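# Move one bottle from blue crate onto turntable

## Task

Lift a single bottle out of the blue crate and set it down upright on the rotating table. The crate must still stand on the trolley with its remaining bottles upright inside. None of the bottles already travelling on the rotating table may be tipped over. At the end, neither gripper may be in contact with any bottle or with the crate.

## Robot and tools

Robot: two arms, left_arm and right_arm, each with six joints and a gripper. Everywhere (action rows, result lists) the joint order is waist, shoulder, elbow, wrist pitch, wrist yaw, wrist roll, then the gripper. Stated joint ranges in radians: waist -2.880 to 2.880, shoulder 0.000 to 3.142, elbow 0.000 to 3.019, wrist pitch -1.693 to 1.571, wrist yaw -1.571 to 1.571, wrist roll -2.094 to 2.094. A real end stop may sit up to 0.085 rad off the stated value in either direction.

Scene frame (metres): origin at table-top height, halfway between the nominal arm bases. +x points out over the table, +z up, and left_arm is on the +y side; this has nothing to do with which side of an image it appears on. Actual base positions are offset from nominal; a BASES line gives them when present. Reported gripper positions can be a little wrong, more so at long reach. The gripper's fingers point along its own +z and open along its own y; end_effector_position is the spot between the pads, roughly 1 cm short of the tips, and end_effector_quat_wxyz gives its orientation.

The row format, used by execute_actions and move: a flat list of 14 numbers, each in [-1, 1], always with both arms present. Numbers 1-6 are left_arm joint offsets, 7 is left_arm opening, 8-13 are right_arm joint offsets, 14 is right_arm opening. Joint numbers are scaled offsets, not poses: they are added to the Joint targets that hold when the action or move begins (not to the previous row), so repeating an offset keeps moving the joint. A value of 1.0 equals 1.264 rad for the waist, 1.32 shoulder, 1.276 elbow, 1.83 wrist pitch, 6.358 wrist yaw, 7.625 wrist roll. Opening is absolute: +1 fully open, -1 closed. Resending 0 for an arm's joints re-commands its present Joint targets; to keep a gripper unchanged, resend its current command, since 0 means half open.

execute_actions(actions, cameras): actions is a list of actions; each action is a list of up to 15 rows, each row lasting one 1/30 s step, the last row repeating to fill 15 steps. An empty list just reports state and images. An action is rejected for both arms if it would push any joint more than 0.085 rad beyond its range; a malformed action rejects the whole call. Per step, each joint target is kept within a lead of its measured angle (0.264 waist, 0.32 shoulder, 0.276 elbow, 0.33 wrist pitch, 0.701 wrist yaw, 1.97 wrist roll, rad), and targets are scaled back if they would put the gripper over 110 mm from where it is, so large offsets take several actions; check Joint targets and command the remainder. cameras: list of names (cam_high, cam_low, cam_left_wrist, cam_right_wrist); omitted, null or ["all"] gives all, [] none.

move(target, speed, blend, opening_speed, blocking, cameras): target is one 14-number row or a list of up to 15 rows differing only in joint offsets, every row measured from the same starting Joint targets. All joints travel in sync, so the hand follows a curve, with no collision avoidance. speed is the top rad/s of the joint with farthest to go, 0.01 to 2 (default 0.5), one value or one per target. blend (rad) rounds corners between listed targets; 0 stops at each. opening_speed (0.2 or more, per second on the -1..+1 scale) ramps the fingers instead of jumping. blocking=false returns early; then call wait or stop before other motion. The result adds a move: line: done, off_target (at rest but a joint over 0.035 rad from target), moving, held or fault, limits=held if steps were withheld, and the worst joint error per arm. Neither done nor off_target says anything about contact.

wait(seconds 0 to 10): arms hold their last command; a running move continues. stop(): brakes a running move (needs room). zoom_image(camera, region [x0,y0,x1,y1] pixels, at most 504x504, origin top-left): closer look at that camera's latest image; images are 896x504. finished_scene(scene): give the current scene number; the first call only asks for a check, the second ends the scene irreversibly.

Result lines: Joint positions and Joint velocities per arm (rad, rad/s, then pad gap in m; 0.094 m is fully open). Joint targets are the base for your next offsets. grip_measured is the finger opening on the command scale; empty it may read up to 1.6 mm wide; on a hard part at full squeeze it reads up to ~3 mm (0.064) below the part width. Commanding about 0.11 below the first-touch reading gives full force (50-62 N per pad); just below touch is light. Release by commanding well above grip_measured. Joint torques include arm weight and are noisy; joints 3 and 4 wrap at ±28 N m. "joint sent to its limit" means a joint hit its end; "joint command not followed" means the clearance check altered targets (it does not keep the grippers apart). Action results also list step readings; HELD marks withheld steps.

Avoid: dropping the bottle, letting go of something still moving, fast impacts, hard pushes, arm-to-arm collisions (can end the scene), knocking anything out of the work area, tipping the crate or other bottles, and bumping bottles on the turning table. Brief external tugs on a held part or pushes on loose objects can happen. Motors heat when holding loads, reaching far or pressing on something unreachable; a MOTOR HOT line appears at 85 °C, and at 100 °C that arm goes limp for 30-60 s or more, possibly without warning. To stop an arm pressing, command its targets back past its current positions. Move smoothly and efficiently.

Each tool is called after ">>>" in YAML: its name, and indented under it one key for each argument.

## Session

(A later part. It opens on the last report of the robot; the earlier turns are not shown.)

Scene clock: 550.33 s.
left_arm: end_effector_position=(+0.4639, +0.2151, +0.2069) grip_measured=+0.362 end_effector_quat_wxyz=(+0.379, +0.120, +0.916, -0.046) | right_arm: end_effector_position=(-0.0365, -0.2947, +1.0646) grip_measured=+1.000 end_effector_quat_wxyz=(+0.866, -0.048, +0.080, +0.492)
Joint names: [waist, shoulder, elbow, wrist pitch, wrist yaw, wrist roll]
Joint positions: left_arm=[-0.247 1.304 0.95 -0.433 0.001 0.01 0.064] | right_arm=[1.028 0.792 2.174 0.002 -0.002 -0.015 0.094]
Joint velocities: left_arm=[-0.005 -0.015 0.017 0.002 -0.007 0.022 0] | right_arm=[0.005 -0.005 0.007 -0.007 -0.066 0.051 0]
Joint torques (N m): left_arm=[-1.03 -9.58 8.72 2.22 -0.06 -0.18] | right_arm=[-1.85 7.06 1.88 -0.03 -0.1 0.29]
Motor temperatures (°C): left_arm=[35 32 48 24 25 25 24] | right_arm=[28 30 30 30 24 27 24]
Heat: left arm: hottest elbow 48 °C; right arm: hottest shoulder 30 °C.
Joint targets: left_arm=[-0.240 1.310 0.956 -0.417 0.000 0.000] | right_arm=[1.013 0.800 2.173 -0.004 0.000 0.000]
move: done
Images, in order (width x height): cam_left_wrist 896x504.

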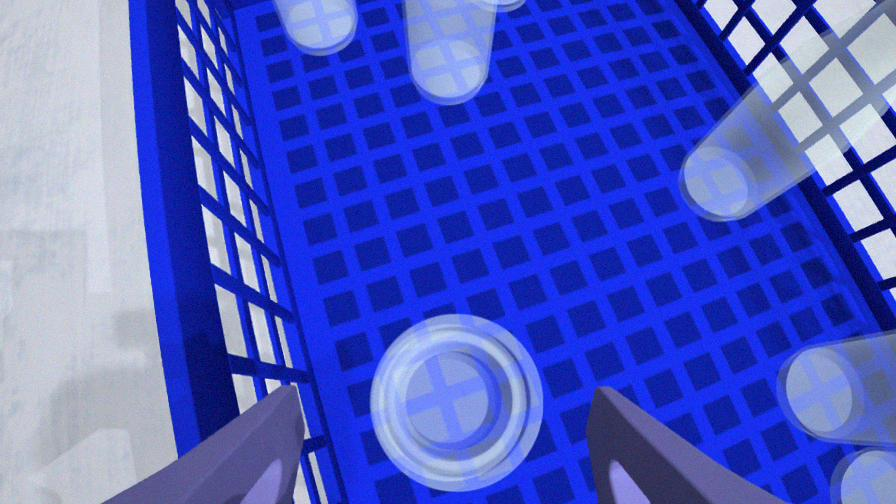

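>>> move:
  target: [-0.0127, 0.0386, -0.0353, 0.0454, 0, 0, 0.36, 0, 0, 0, 0, 0, 0, 1.0]
  speed: 0.1
  cameras: ["cam_left_wrist", "cam_low"]

>>> zoom_image:
  camera: "cam_left_wrist"
  region: [270, 310, 630, 504]

>>> zoom_image:
  camera: "cam_low"
  region: [500, 150, 640, 245]

Scene clock: 580.17 s.
left_arm: end_effector_position=(+0.4667, +0.2140, +0.1727) grip_measured=+0.362 end_effector_quat_wxyz=(+0.374, +0.120, +0.919, -0.046) | right_arm: end_effector_position=(-0.0365, -0.2947, +1.0646) grip_measured=+1.000 end_effector_quat_wxyz=(+0.866, -0.048, +0.080, +0.492)
Joint names: [waist, shoulder, elbow, wrist pitch, wrist yaw, wrist roll]
Joint positions: left_arm=[-0.248 1.355 0.905 -0.35 0.001 0.01 0.064] | right_arm=[1.028 0.792 2.174 0.002 -0.002 -0.015 0.094]
Joint velocities: left_arm=[0.005 -0.005 -0.022 0.007 0.037 -0.007 0.002] | right_arm=[-0.005 0.005 -0.012 0.007 0.037 0.022 0]
Joint torques (N m): left_arm=[-2.55 -10.11 8.51 2.33 -0.04 -0.23] | right_arm=[-1.9 7.06 1.89 -0.03 -0.1 0.29]
Motor temperatures (°C): left_arm=[35 32 47 24 25 25 24] | right_arm=[28 30 30 30 24 27 23]
Heat: left arm: hottest elbow 47 °C; right arm: hottest shoulder 30 °C.
Joint targets: left_arm=[-0.256 1.361 0.911 -0.334 0.000 0.000] | right_arm=[1.013 0.800 2.173 -0.004 0.000 0.000]
move: done
Images, in order (width x height): cam_low 896x504, cam_left_wrist 896x504.

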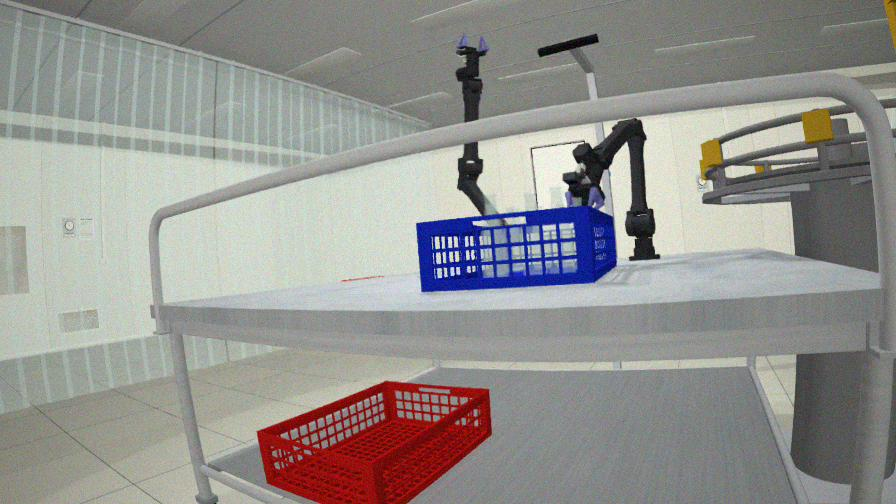

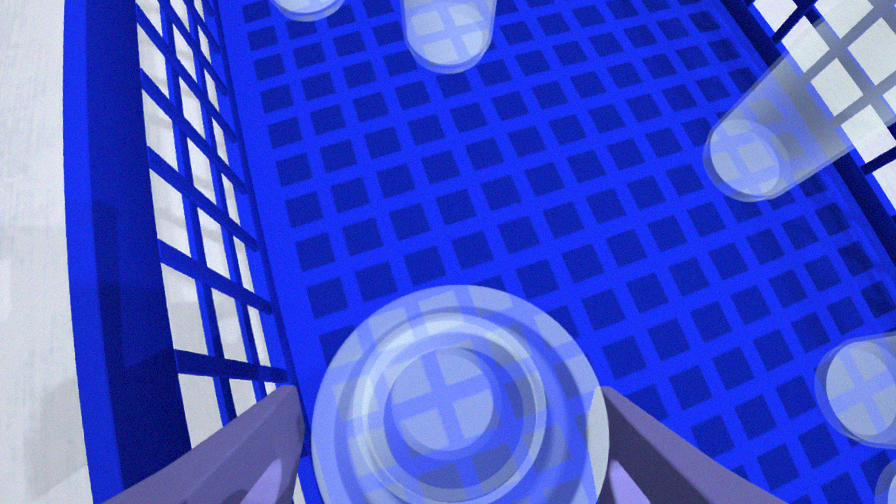

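Scaled by 1.400 from the camera's 896x504 image, which has a finer 1280x720 frame.

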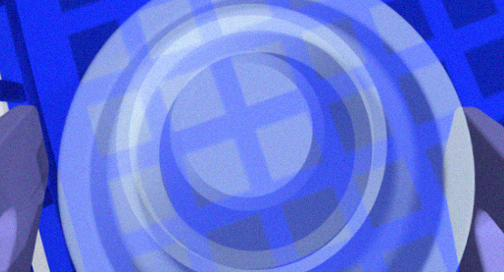

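Scaled by 3.600 from the camera's 896x504 image, which has a finer 1280x720 frame.

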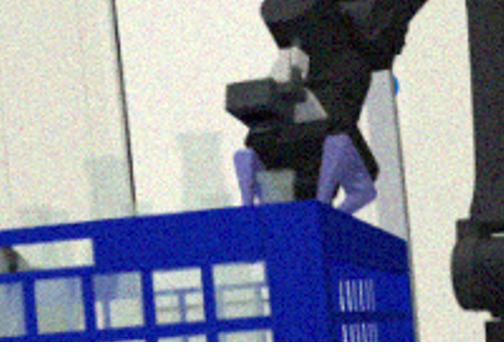

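>>> execute_actions:
  actions: []
  cameras: ["cam_high"]

>>> zoom_image:
  camera: "cam_high"
  region: [340, 245, 420, 315]

Scene clock: 598.93 s.
left_arm: end_effector_position=(+0.4668, +0.2139, +0.1728) grip_measured=+0.362 end_effector_quat_wxyz=(+0.374, +0.120, +0.919, -0.046) | right_arm: end_effector_position=(-0.0365, -0.2947, +1.0646) grip_measured=+1.000 end_effector_quat_wxyz=(+0.866, -0.048, +0.080, +0.492)
Joint names: [waist, shoulder, elbow, wrist pitch, wrist yaw, wrist roll]
Joint positions: left_arm=[-0.248 1.355 0.905 -0.349 0.001 0.01 0.064] | right_arm=[1.028 0.792 2.174 0.002 -0.002 -0.015 0.094]
Joint velocities: left_arm=[-0.015 -0.005 0.002 0.012 -0.022 -0.022 0] | right_arm=[-0.005 -0.015 -0.007 0.002 0.022 -0.066 0]
Joint torques (N m): left_arm=[-2.84 -10.58 8.47 2.15 -0.08 -0.23] | right_arm=[-1.85 7 1.91 -0.05 -0.1 0.29]
Motor temperatures (°C): left_arm=[35 32 47 24 25 25 24] | right_arm=[28 30 30 30 24 27 23]
Heat: left arm: hottest elbow 47 °C; right arm: hottest shoulder 30 °C.
Joint targets: left_arm=[-0.256 1.361 0.911 -0.334 0.000 0.000] | right_arm=[1.013 0.800 2.173 -0.004 0.000 0.000]
Tool commands: left_gripper/opening=+0.36 right_gripper/opening=+1.0
Images, in order (width x height): cam_high 896x504.

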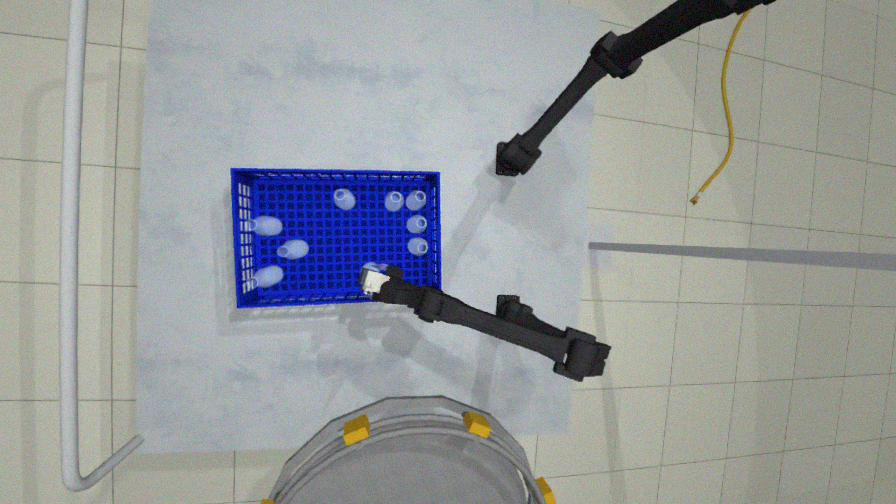

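Scaled by 6.300 from the camera's 896x504 image, which has a finer 1280x720 frame.

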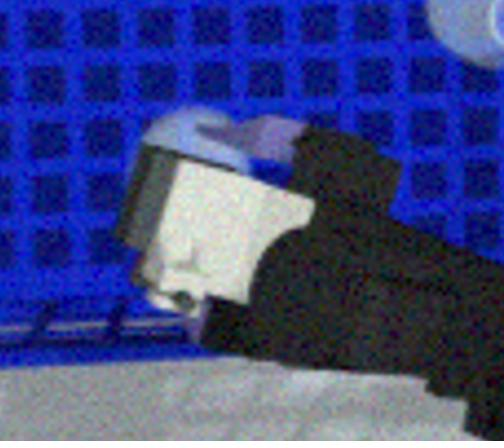

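>>> move:
  target: [0, 0.0091, 0.0165, 0, 0, 0, 0.36, 0, 0, 0, 0, 0, 0, 1.0]
  speed: 0.05
  cameras: ["cam_left_wrist", "cam_high"]

>>> zoom_image:
  camera: "cam_high"
  region: [340, 245, 420, 315]

>>> zoom_image:
  camera: "cam_left_wrist"
  region: [270, 310, 630, 504]

Scene clock: 632.10 s.
left_arm: end_effector_position=(+0.4672, +0.2138, +0.1675) grip_measured=+0.362 end_effector_quat_wxyz=(+0.369, +0.121, +0.921, -0.045) | right_arm: end_effector_position=(-0.0365, -0.2947, +1.0646) grip_measured=+1.000 end_effector_quat_wxyz=(+0.866, -0.048, +0.080, +0.492)
Joint names: [waist, shoulder, elbow, wrist pitch, wrist yaw, wrist roll]
Joint positions: left_arm=[-0.248 1.365 0.905 -0.349 0.001 0.01 0.064] | right_arm=[1.028 0.792 2.174 0.002 -0.002 -0.015 0.094]
Joint velocities: left_arm=[-0.015 -0.015 -0.002 -0.012 0.022 0.037 0] | right_arm=[-0.005 -0.005 -0.002 -0.002 -0.051 0.007 0]
Joint torques (N m): left_arm=[-2.9 -10.05 9.98 2.19 -0.06 -0.19] | right_arm=[-1.9 7.12 1.89 -0.05 -0.1 0.29]
Motor temperatures (°C): left_arm=[34 32 47 24 25 25 24] | right_arm=[28 29 30 29 24 26 23]
Heat: left arm: hottest elbow 47 °C; right arm: hottest elbow 30 °C.
Joint targets: left_arm=[-0.256 1.373 0.932 -0.334 0.000 0.000] | right_arm=[1.013 0.800 2.173 -0.004 0.000 0.000]
move: done
Images, in order (width x height): cam_high 896x504, cam_left_wrist 896x504.

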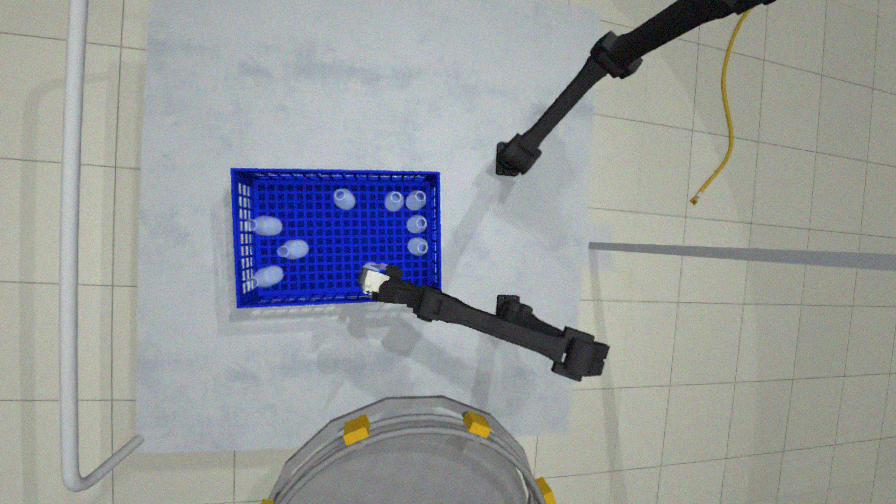

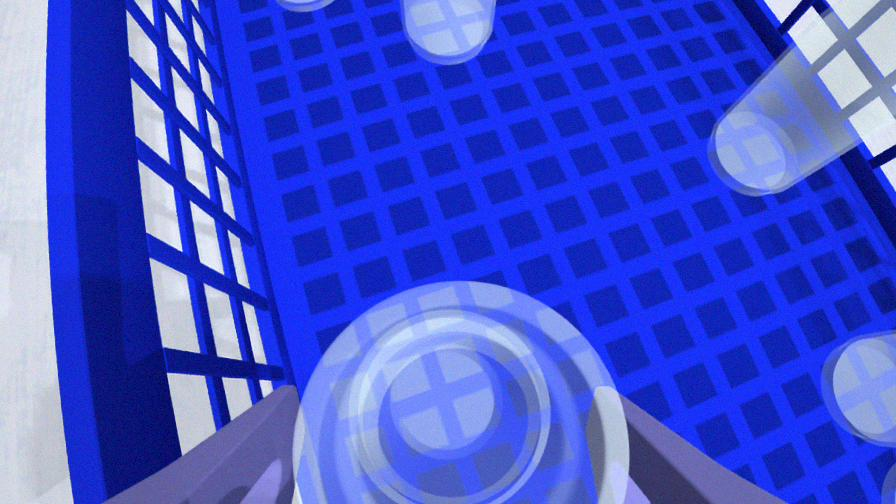

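Scaled by 6.300 from the camera's 896x504 image, which has a finer 1280x720 frame.

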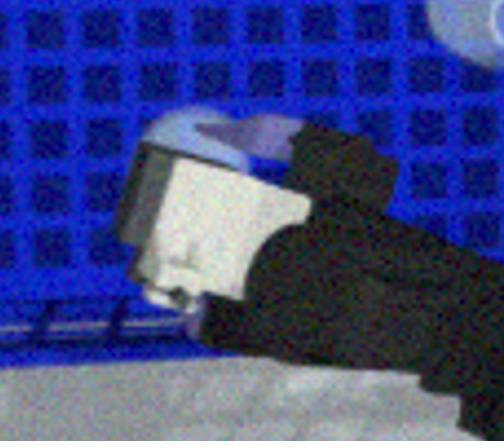

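Scaled by 1.400 from the camera's 896x504 image, which has a finer 1280x720 frame.

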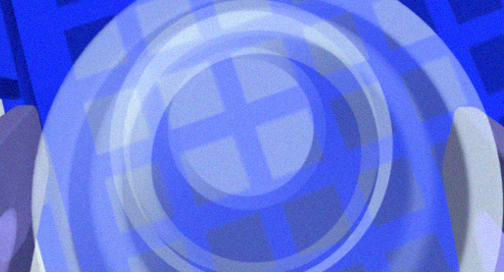

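>>> move:
  target: [-0.0024, -0.0326, 0.0259, -0.0328, 0, 0, 0.36, 0, 0, 0, 0, 0, 0, 1.0]
  speed: 0.08
  cameras: ["cam_left_wrist", "cam_low"]

>>> zoom_image:
  camera: "cam_low"
  region: [500, 150, 640, 245]

>>> zoom_image:
  camera: "cam_left_wrist"
  region: [270, 310, 630, 504]

Scene clock: 670.13 s.
left_arm: end_effector_position=(+0.4610, +0.2138, +0.1748) grip_measured=+0.362 end_effector_quat_wxyz=(+0.363, +0.122, +0.922, -0.045) | right_arm: end_effector_position=(-0.0365, -0.2947, +1.0646) grip_measured=+1.000 end_effector_quat_wxyz=(+0.866, -0.048, +0.080, +0.492)
Joint names: [waist, shoulder, elbow, wrist pitch, wrist yaw, wrist roll]
Joint positions: left_arm=[-0.251 1.343 0.911 -0.389 0.001 0.01 0.064] | right_arm=[1.028 0.792 2.174 0.002 -0.002 -0.015 0.094]
Joint velocities: left_arm=[-0.005 -0.005 0.017 -0.002 -0.081 -0.051 0] | right_arm=[-0.005 -0.034 -0.022 -0.002 -0.022 0.022 0]
Joint torques (N m): left_arm=[-2.73 -11.28 11.99 1.18 -0.08 -0.2] | right_arm=[-1.85 7.06 1.91 -0.05 -0.1 0.29]
Motor temperatures (°C): left_arm=[34 32 49 24 25 25 24] | right_arm=[28 29 30 29 24 26 23]
Heat: left arm: hottest elbow 49 °C; right arm: hottest elbow 30 °C.
Joint targets: left_arm=[-0.259 1.330 0.965 -0.394 0.000 0.000] | right_arm=[1.013 0.800 2.173 -0.004 0.000 0.000]
move: off_target (left_arm); left_arm: the elbow is farthest, 0.054 rad from its target
Images, in order (width x height): cam_low 896x504, cam_left_wrist 896x504.

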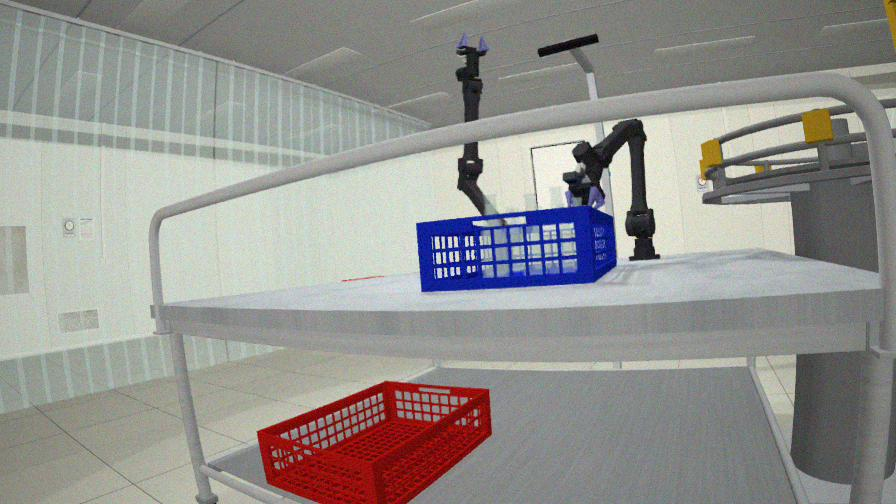

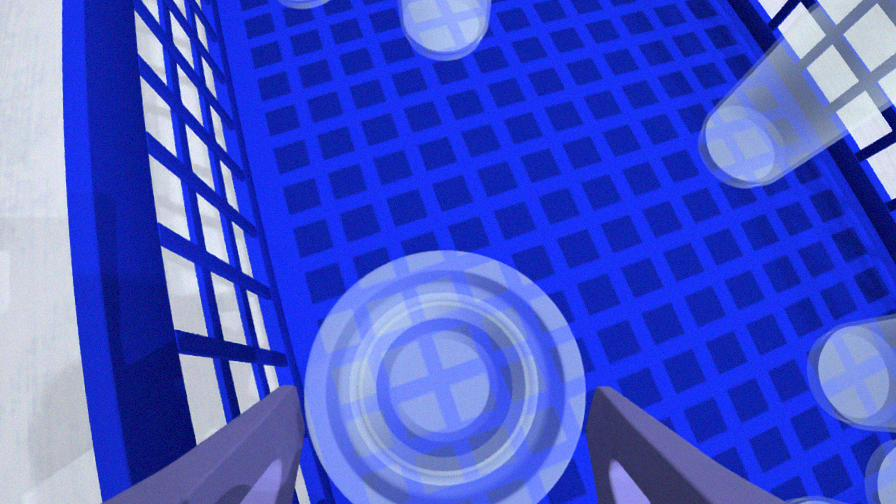

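Scaled by 3.600 from the camera's 896x504 image, which has a finer 1280x720 frame.

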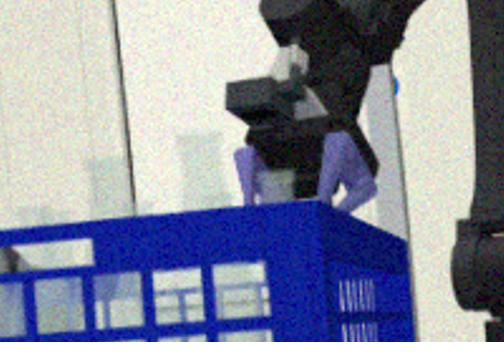

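Scaled by 1.400 from the camera's 896x504 image, which has a finer 1280x720 frame.

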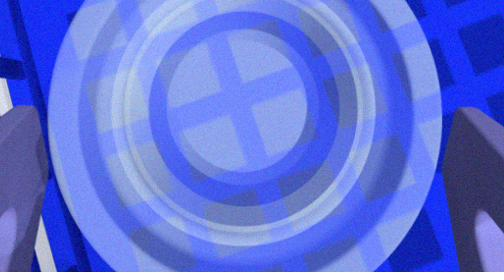

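>>> move:
  target: [0, 0, 0.0172, -0.0071, 0, 0, 0.36, 0, 0, 0, 0, 0, 0, 1.0]
  speed: 0.05
  cameras: ["cam_left_wrist"]

Scene clock: 683.33 s.
left_arm: end_effector_position=(+0.4655, +0.2126, +0.1832) grip_measured=+0.362 end_effector_quat_wxyz=(+0.367, +0.122, +0.921, -0.045) | right_arm: end_effector_position=(-0.0365, -0.2947, +1.0646) grip_measured=+1.000 end_effector_quat_wxyz=(+0.866, -0.048, +0.080, +0.492)
Joint names: [waist, shoulder, elbow, wrist pitch, wrist yaw, wrist roll]
Joint positions: left_arm=[-0.251 1.343 0.932 -0.402 0.001 0.01 0.064] | right_arm=[1.028 0.792 2.174 0.002 -0.002 -0.015 0.094]
Joint velocities: left_arm=[-0.015 -0.015 -0.012 0.002 0.037 -0.022 0] | right_arm=[-0.005 -0.005 -0.002 -0.012 0.007 -0.007 0]
Joint torques (N m): left_arm=[-1.96 -11.81 11.96 1.33 -0.07 -0.22] | right_arm=[-1.85 7 1.89 -0.06 -0.1 0.29]
Motor temperatures (°C): left_arm=[34 32 50 23 25 25 24] | right_arm=[28 29 30 29 24 26 23]
Heat: left arm: hottest elbow 50 °C; right arm: hottest elbow 30 °C.
Joint targets: left_arm=[-0.259 1.330 0.987 -0.407 0.000 0.000] | right_arm=[1.013 0.800 2.173 -0.004 0.000 0.000]
move: off_target (left_arm); left_arm: the elbow is farthest, 0.055 rad from its target
Images, in order (width x height): cam_left_wrist 896x504.

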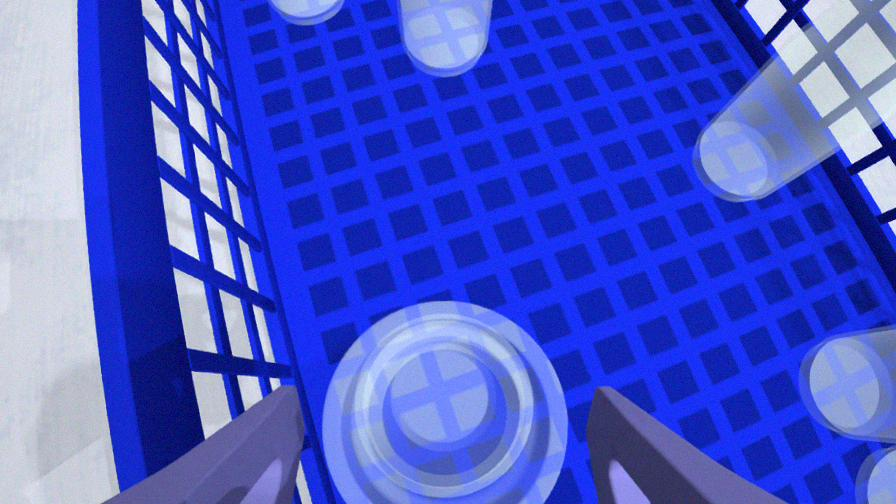

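>>> move:
  target: [0, 0, 0.0094, 0, 0, 0, -0.7, 0, 0, 0, 0, 0, 0, 1.0]
  speed: 0.05
  opening_speed: 0.5
  cameras: ["cam_left_wrist", "cam_low"]

>>> zoom_image:
  camera: "cam_low"
  region: [500, 150, 640, 245]

Scene clock: 699.50 s.
left_arm: end_effector_position=(+0.4690, +0.2117, +0.1891) grip_measured=-0.373 end_effector_quat_wxyz=(+0.372, +0.122, +0.919, -0.046) | right_arm: end_effector_position=(-0.0365, -0.2947, +1.0646) grip_measured=+1.000 end_effector_quat_wxyz=(+0.866, -0.048, +0.080, +0.492)
Joint names: [waist, shoulder, elbow, wrist pitch, wrist yaw, wrist roll]
Joint positions: left_arm=[-0.251 1.343 0.943 -0.402 0.001 0.01 0.029] | right_arm=[1.028 0.792 2.174 0.002 -0.002 -0.015 0.094]
Joint velocities: left_arm=[-0.005 0.005 0.012 -0.002 -0.066 0.037 0] | right_arm=[-0.015 -0.015 -0.017 -0.007 -0.007 -0.007 0]
Joint torques (N m): left_arm=[-2.55 -11.69 12.04 1.43 -0.01 -0.2] | right_arm=[-1.85 7 1.89 -0.06 -0.1 0.29]
Motor temperatures (°C): left_arm=[34 33 52 23 25 25 24] | right_arm=[28 29 30 29 24 26 23]
Heat: left arm: hottest elbow 52 °C; right arm: hottest elbow 30 °C.
Joint targets: left_arm=[-0.259 1.330 0.999 -0.407 0.000 0.000] | right_arm=[1.013 0.800 2.173 -0.004 0.000 0.000]
move: off_target (left_arm); left_arm: the elbow is farthest, 0.056 rad from its target
Images, in order (width x height): cam_low 896x504, cam_left_wrist 896x504.

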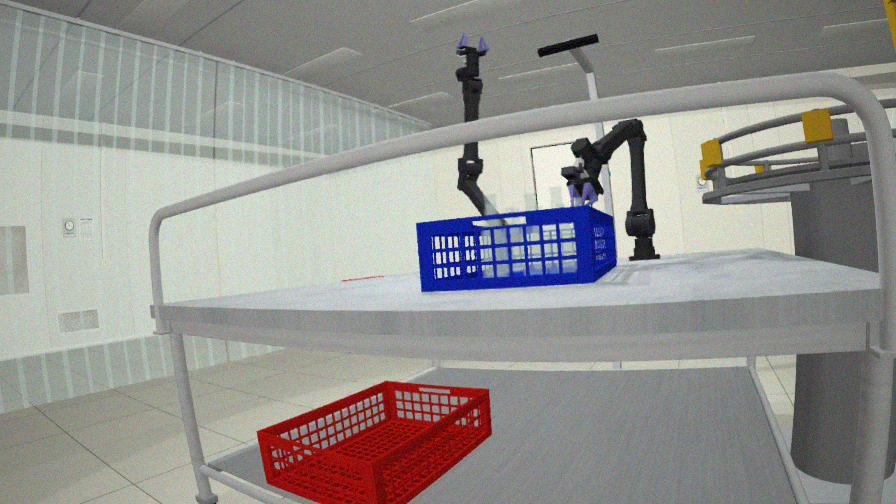

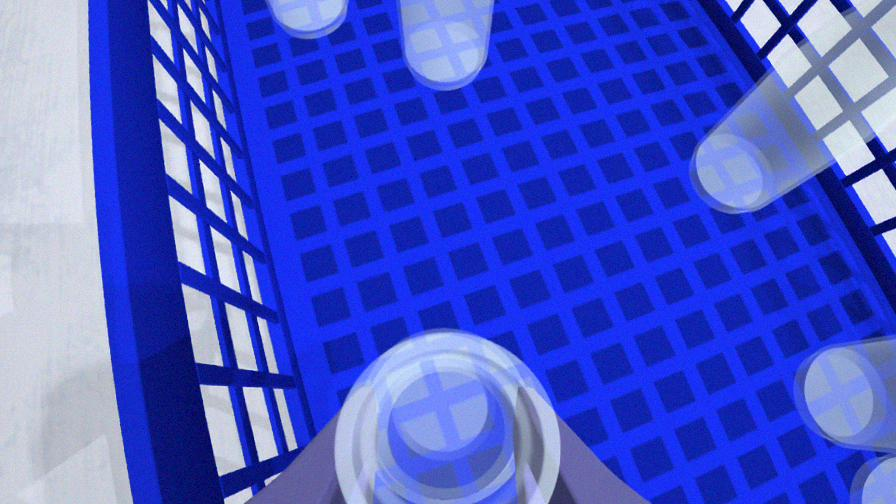

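Scaled by 3.600 from the camera's 896x504 image, which has a finer 1280x720 frame.

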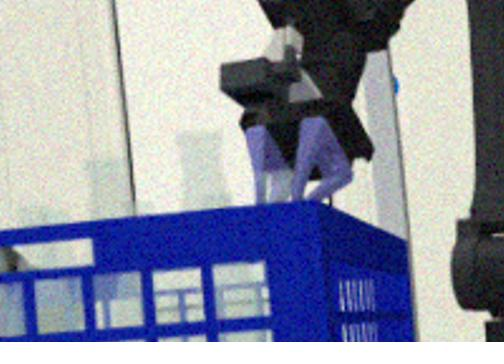

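>>> move:
  target: [0, -0.0402, 0.0917, -0.0918, 0, 0, -0.7, 0, 0, 0, 0, 0, 0, 1.0]
  speed: 0.12
  cameras: ["cam_left_wrist", "cam_low", "cam_high"]

>>> zoom_image:
  camera: "cam_low"
  region: [500, 130, 640, 245]

Scene clock: 721.57 s.
left_arm: end_effector_position=(+0.4644, +0.2129, +0.2304) grip_measured=-0.373 end_effector_quat_wxyz=(+0.354, +0.123, +0.926, -0.044) | right_arm: end_effector_position=(-0.0365, -0.2947, +1.0646) grip_measured=+1.000 end_effector_quat_wxyz=(+0.866, -0.048, +0.080, +0.492)
Joint names: [waist, shoulder, elbow, wrist pitch, wrist yaw, wrist roll]
Joint positions: left_arm=[-0.251 1.305 1.041 -0.578 0.001 0.01 0.029] | right_arm=[1.028 0.792 2.174 0.002 -0.002 -0.015 0.094]
Joint velocities: left_arm=[-0.005 -0.015 0.002 0.022 -0.037 -0.022 0] | right_arm=[0.005 -0.024 0.002 0.007 -0.007 -0.051 0]
Joint torques (N m): left_arm=[-2.84 -12.4 13.83 1.7 -0.05 -0.19] | right_arm=[-1.85 7 1.91 -0.05 -0.1 0.29]
Motor temperatures (°C): left_arm=[34 33 54 23 25 25 26] | right_arm=[28 29 30 29 24 26 23]
Heat: left arm: hottest elbow 54 °C; right arm: hottest elbow 30 °C.
Joint targets: left_arm=[-0.259 1.277 1.116 -0.575 0.000 0.000] | right_arm=[1.013 0.800 2.173 -0.004 0.000 0.000]
move: off_target (left_arm); left_arm: the elbow is farthest, 0.075 rad from its target
Images, in order (width x height): cam_high 896x504, cam_low 896x504, cam_left_wrist 896x504.

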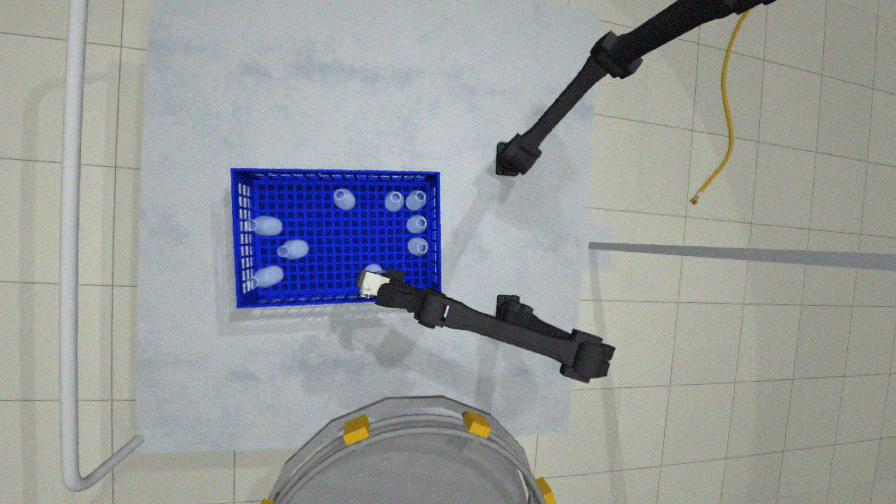

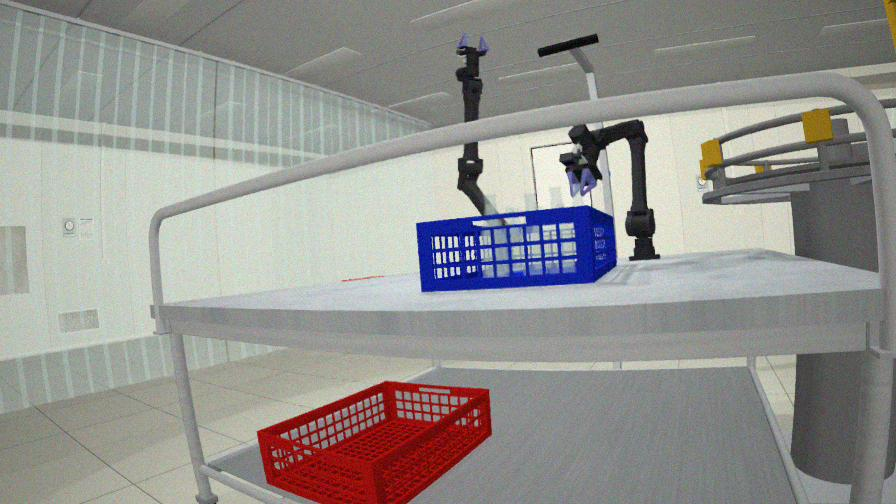

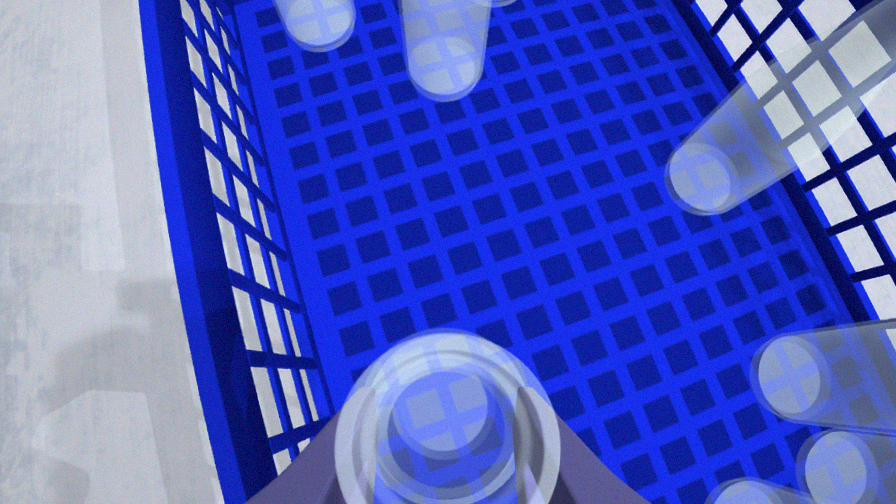

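Scaled by 3.600 from the camera's 896x504 image, which has a finer 1280x720 frame.

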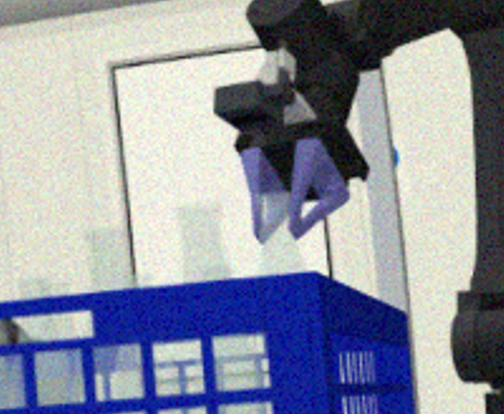

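>>> move:
  target:
    - [0, -0.0409, 0.1513, -0.1169, 0, 0, -0.7, 0, 0, 0, 0, 0, 0, 1.0]
    - [0, -0.0402, 0.3354, -0.2470, 0, 0, -0.7, 0, 0, 0, 0, 0, 0, 1.0]
    - [0.1653, 0.0311, 0.5980, -0.3956, 0, 0, -0.7, 0, 0, 0, 0, 0, 0, 1.0]
    - [0.4818, 0.1258, 0.9161, -0.5557, 0, 0, -0.7, 0, 0, 0, 0, 0, 0, 1.0]
  speed: [0.25, 0.35, 0.4, 0.4]
  blend: [0.08, 0.1, 0.1, 0]
  cameras: ["cam_left_wrist", "cam_low", "cam_high"]

Scene clock: 750.90 s.
left_arm: end_effector_position=(+0.4157, +0.5085, +0.6023) grip_measured=-0.373 end_effector_quat_wxyz=(+0.361, -0.157, +0.917, +0.065) | right_arm: end_effector_position=(-0.0365, -0.2947, +1.0646) grip_measured=+1.000 end_effector_quat_wxyz=(+0.866, -0.048, +0.080, +0.492)
Joint names: [waist, shoulder, elbow, wrist pitch, wrist yaw, wrist roll]
Joint positions: left_arm=[0.35 1.449 2.224 -1.595 0.001 0.009 0.029] | right_arm=[1.028 0.792 2.174 0.002 -0.002 -0.015 0.094]
Joint velocities: left_arm=[0.015 0.005 0.002 -0.007 -0.037 0.022 -0.001] | right_arm=[0.015 -0.015 0.002 -0.022 -0.095 0.007 0]
Joint torques (N m): left_arm=[-1.73 -10.52 11.02 1.68 -0.02 -0.23] | right_arm=[-1.79 7.06 1.89 -0.05 -0.1 0.29]
Motor temperatures (°C): left_arm=[34 34 58 23 25 25 26] | right_arm=[27 29 29 29 24 26 23]
Heat: left arm: hottest elbow 58 °C; right arm: hottest shoulder 29 °C.
Joint targets: left_arm=[0.350 1.443 2.285 -1.592 0.000 0.000] | right_arm=[1.013 0.800 2.173 -0.004 0.000 0.000]
move: off_target (left_arm); left_arm: the elbow is farthest, 0.060 rad from its target
Images, in order (width x height): cam_high 896x504, cam_low 896x504, cam_left_wrist 896x504.

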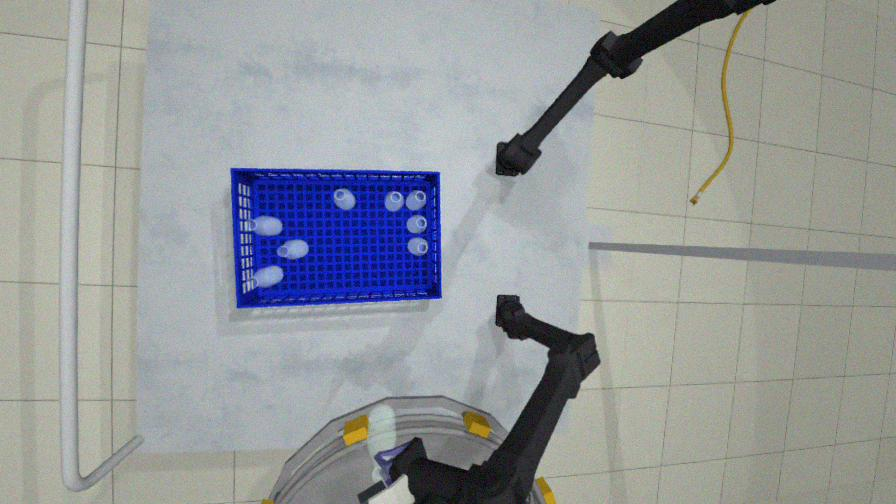

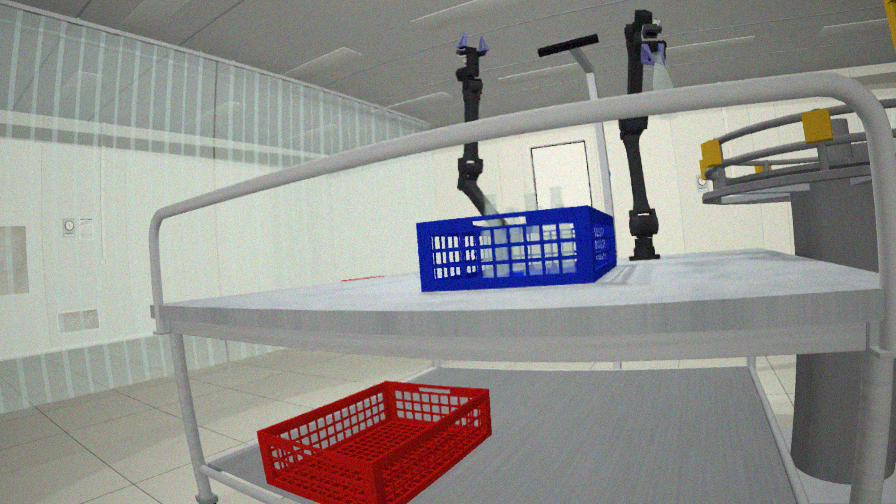

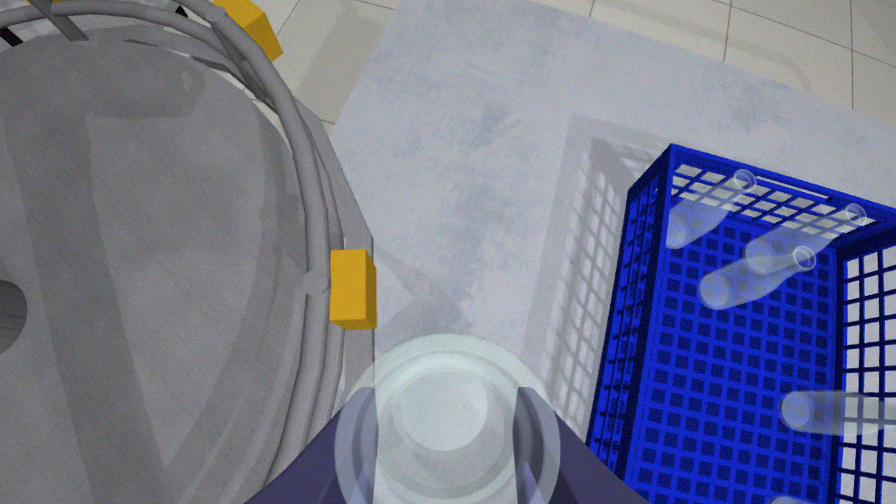

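>>> move:
  target: [0.5142, 0, 0, 0, 0, 0, -0.7, 0, 0, 0, 0, 0, 0, 1.0]
  speed: 0.5
  cameras: ["cam_left_wrist"]

>>> wait:
  seconds: 2
  cameras: ["cam_left_wrist"]

Scene clock: 777.07 s.
left_arm: end_effector_position=(+0.2229, +0.7518, +0.6014) grip_measured=-0.373 end_effector_quat_wxyz=(+0.320, -0.443, +0.819, +0.177) | right_arm: end_effector_position=(-0.0365, -0.2947, +1.0646) grip_measured=+1.000 end_effector_quat_wxyz=(+0.866, -0.048, +0.080, +0.492)
Joint names: [waist, shoulder, elbow, wrist pitch, wrist yaw, wrist roll]
Joint positions: left_arm=[1.003 1.451 2.224 -1.595 0 0.008 0.029] | right_arm=[1.028 0.792 2.174 0.002 -0.002 -0.015 0.094]
Joint velocities: left_arm=[0.024 -0.015 -0.007 -0.002 -0.022 0.022 -0.001] | right_arm=[0.005 -0.005 -0.017 -0.002 0.022 -0.081 0]
Joint torques (N m): left_arm=[-1.85 -10.87 10.96 1.72 -0.01 -0.2] | right_arm=[-1.9 7 1.89 -0.05 -0.1 0.29]
Motor temperatures (°C): left_arm=[34 32 60 23 25 25 27] | right_arm=[27 29 29 29 24 26 23]
Heat: left arm: hottest elbow 60 °C; right arm: hottest shoulder 29 °C.
Joint targets: left_arm=[1.000 1.443 2.285 -1.592 0.000 0.000] | right_arm=[1.013 0.800 2.173 -0.004 0.000 0.000]
move: off_target (left_arm); left_arm: the elbow is farthest, 0.061 rad from its target
Images, in order (width x height): cam_left_wrist 896x504.

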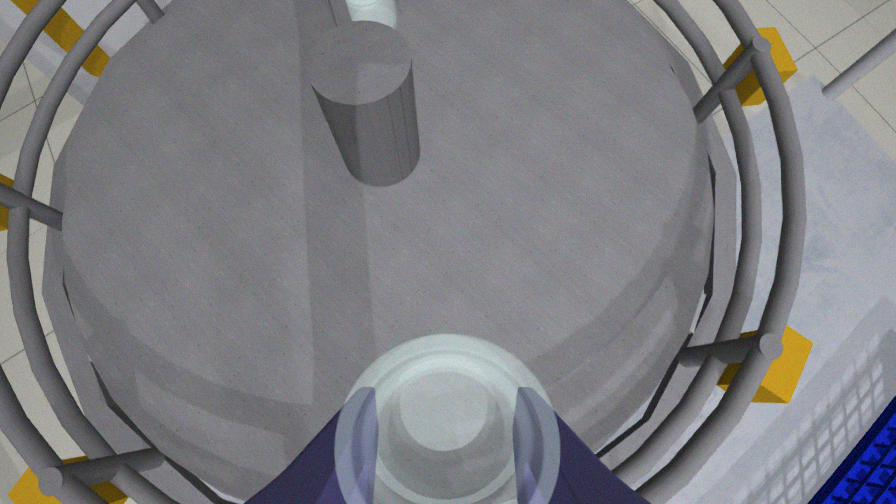

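Scene clock: 779.07 s.
left_arm: end_effector_position=(+0.2229, +0.7518, +0.6014) grip_measured=-0.373 end_effector_quat_wxyz=(+0.320, -0.443, +0.819, +0.177) | right_arm: end_effector_position=(-0.0365, -0.2947, +1.0646) grip_measured=+1.000 end_effector_quat_wxyz=(+0.866, -0.048, +0.080, +0.492)
Joint names: [waist, shoulder, elbow, wrist pitch, wrist yaw, wrist roll]
Joint positions: left_arm=[1.003 1.451 2.224 -1.595 0 0.008 0.029] | right_arm=[1.028 0.792 2.174 0.002 -0.002 -0.015 0.094]
Joint velocities: left_arm=[-0.005 0.015 0.007 0.002 -0.037 0.007 0] | right_arm=[-0.005 -0.005 -0.012 0.002 0.037 0.022 0]
Joint torques (N m): left_arm=[-1.73 -10.87 11.03 1.51 0.01 -0.22] | right_arm=[-1.85 7 1.89 -0.05 -0.09 0.29]
Motor temperatures (°C): left_arm=[34 33 60 23 25 25 27] | right_arm=[27 29 29 29 24 26 23]
Heat: left arm: hottest elbow 60 °C; right arm: hottest shoulder 29 °C.
Joint targets: left_arm=[1.000 1.443 2.285 -1.592 0.000 0.000] | right_arm=[1.013 0.800 2.173 -0.004 0.000 0.000]
Tool commands: left_gripper/opening=-0.7 right_gripper/opening=+1.0
wait: 2.00 s; at rest by 0.17 s
Images, in order (width x height): cam_left_wrist 896x504.

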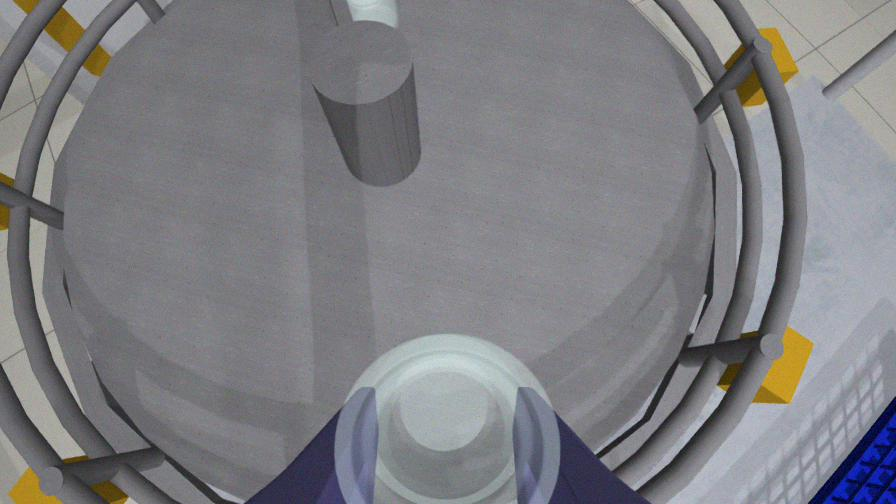

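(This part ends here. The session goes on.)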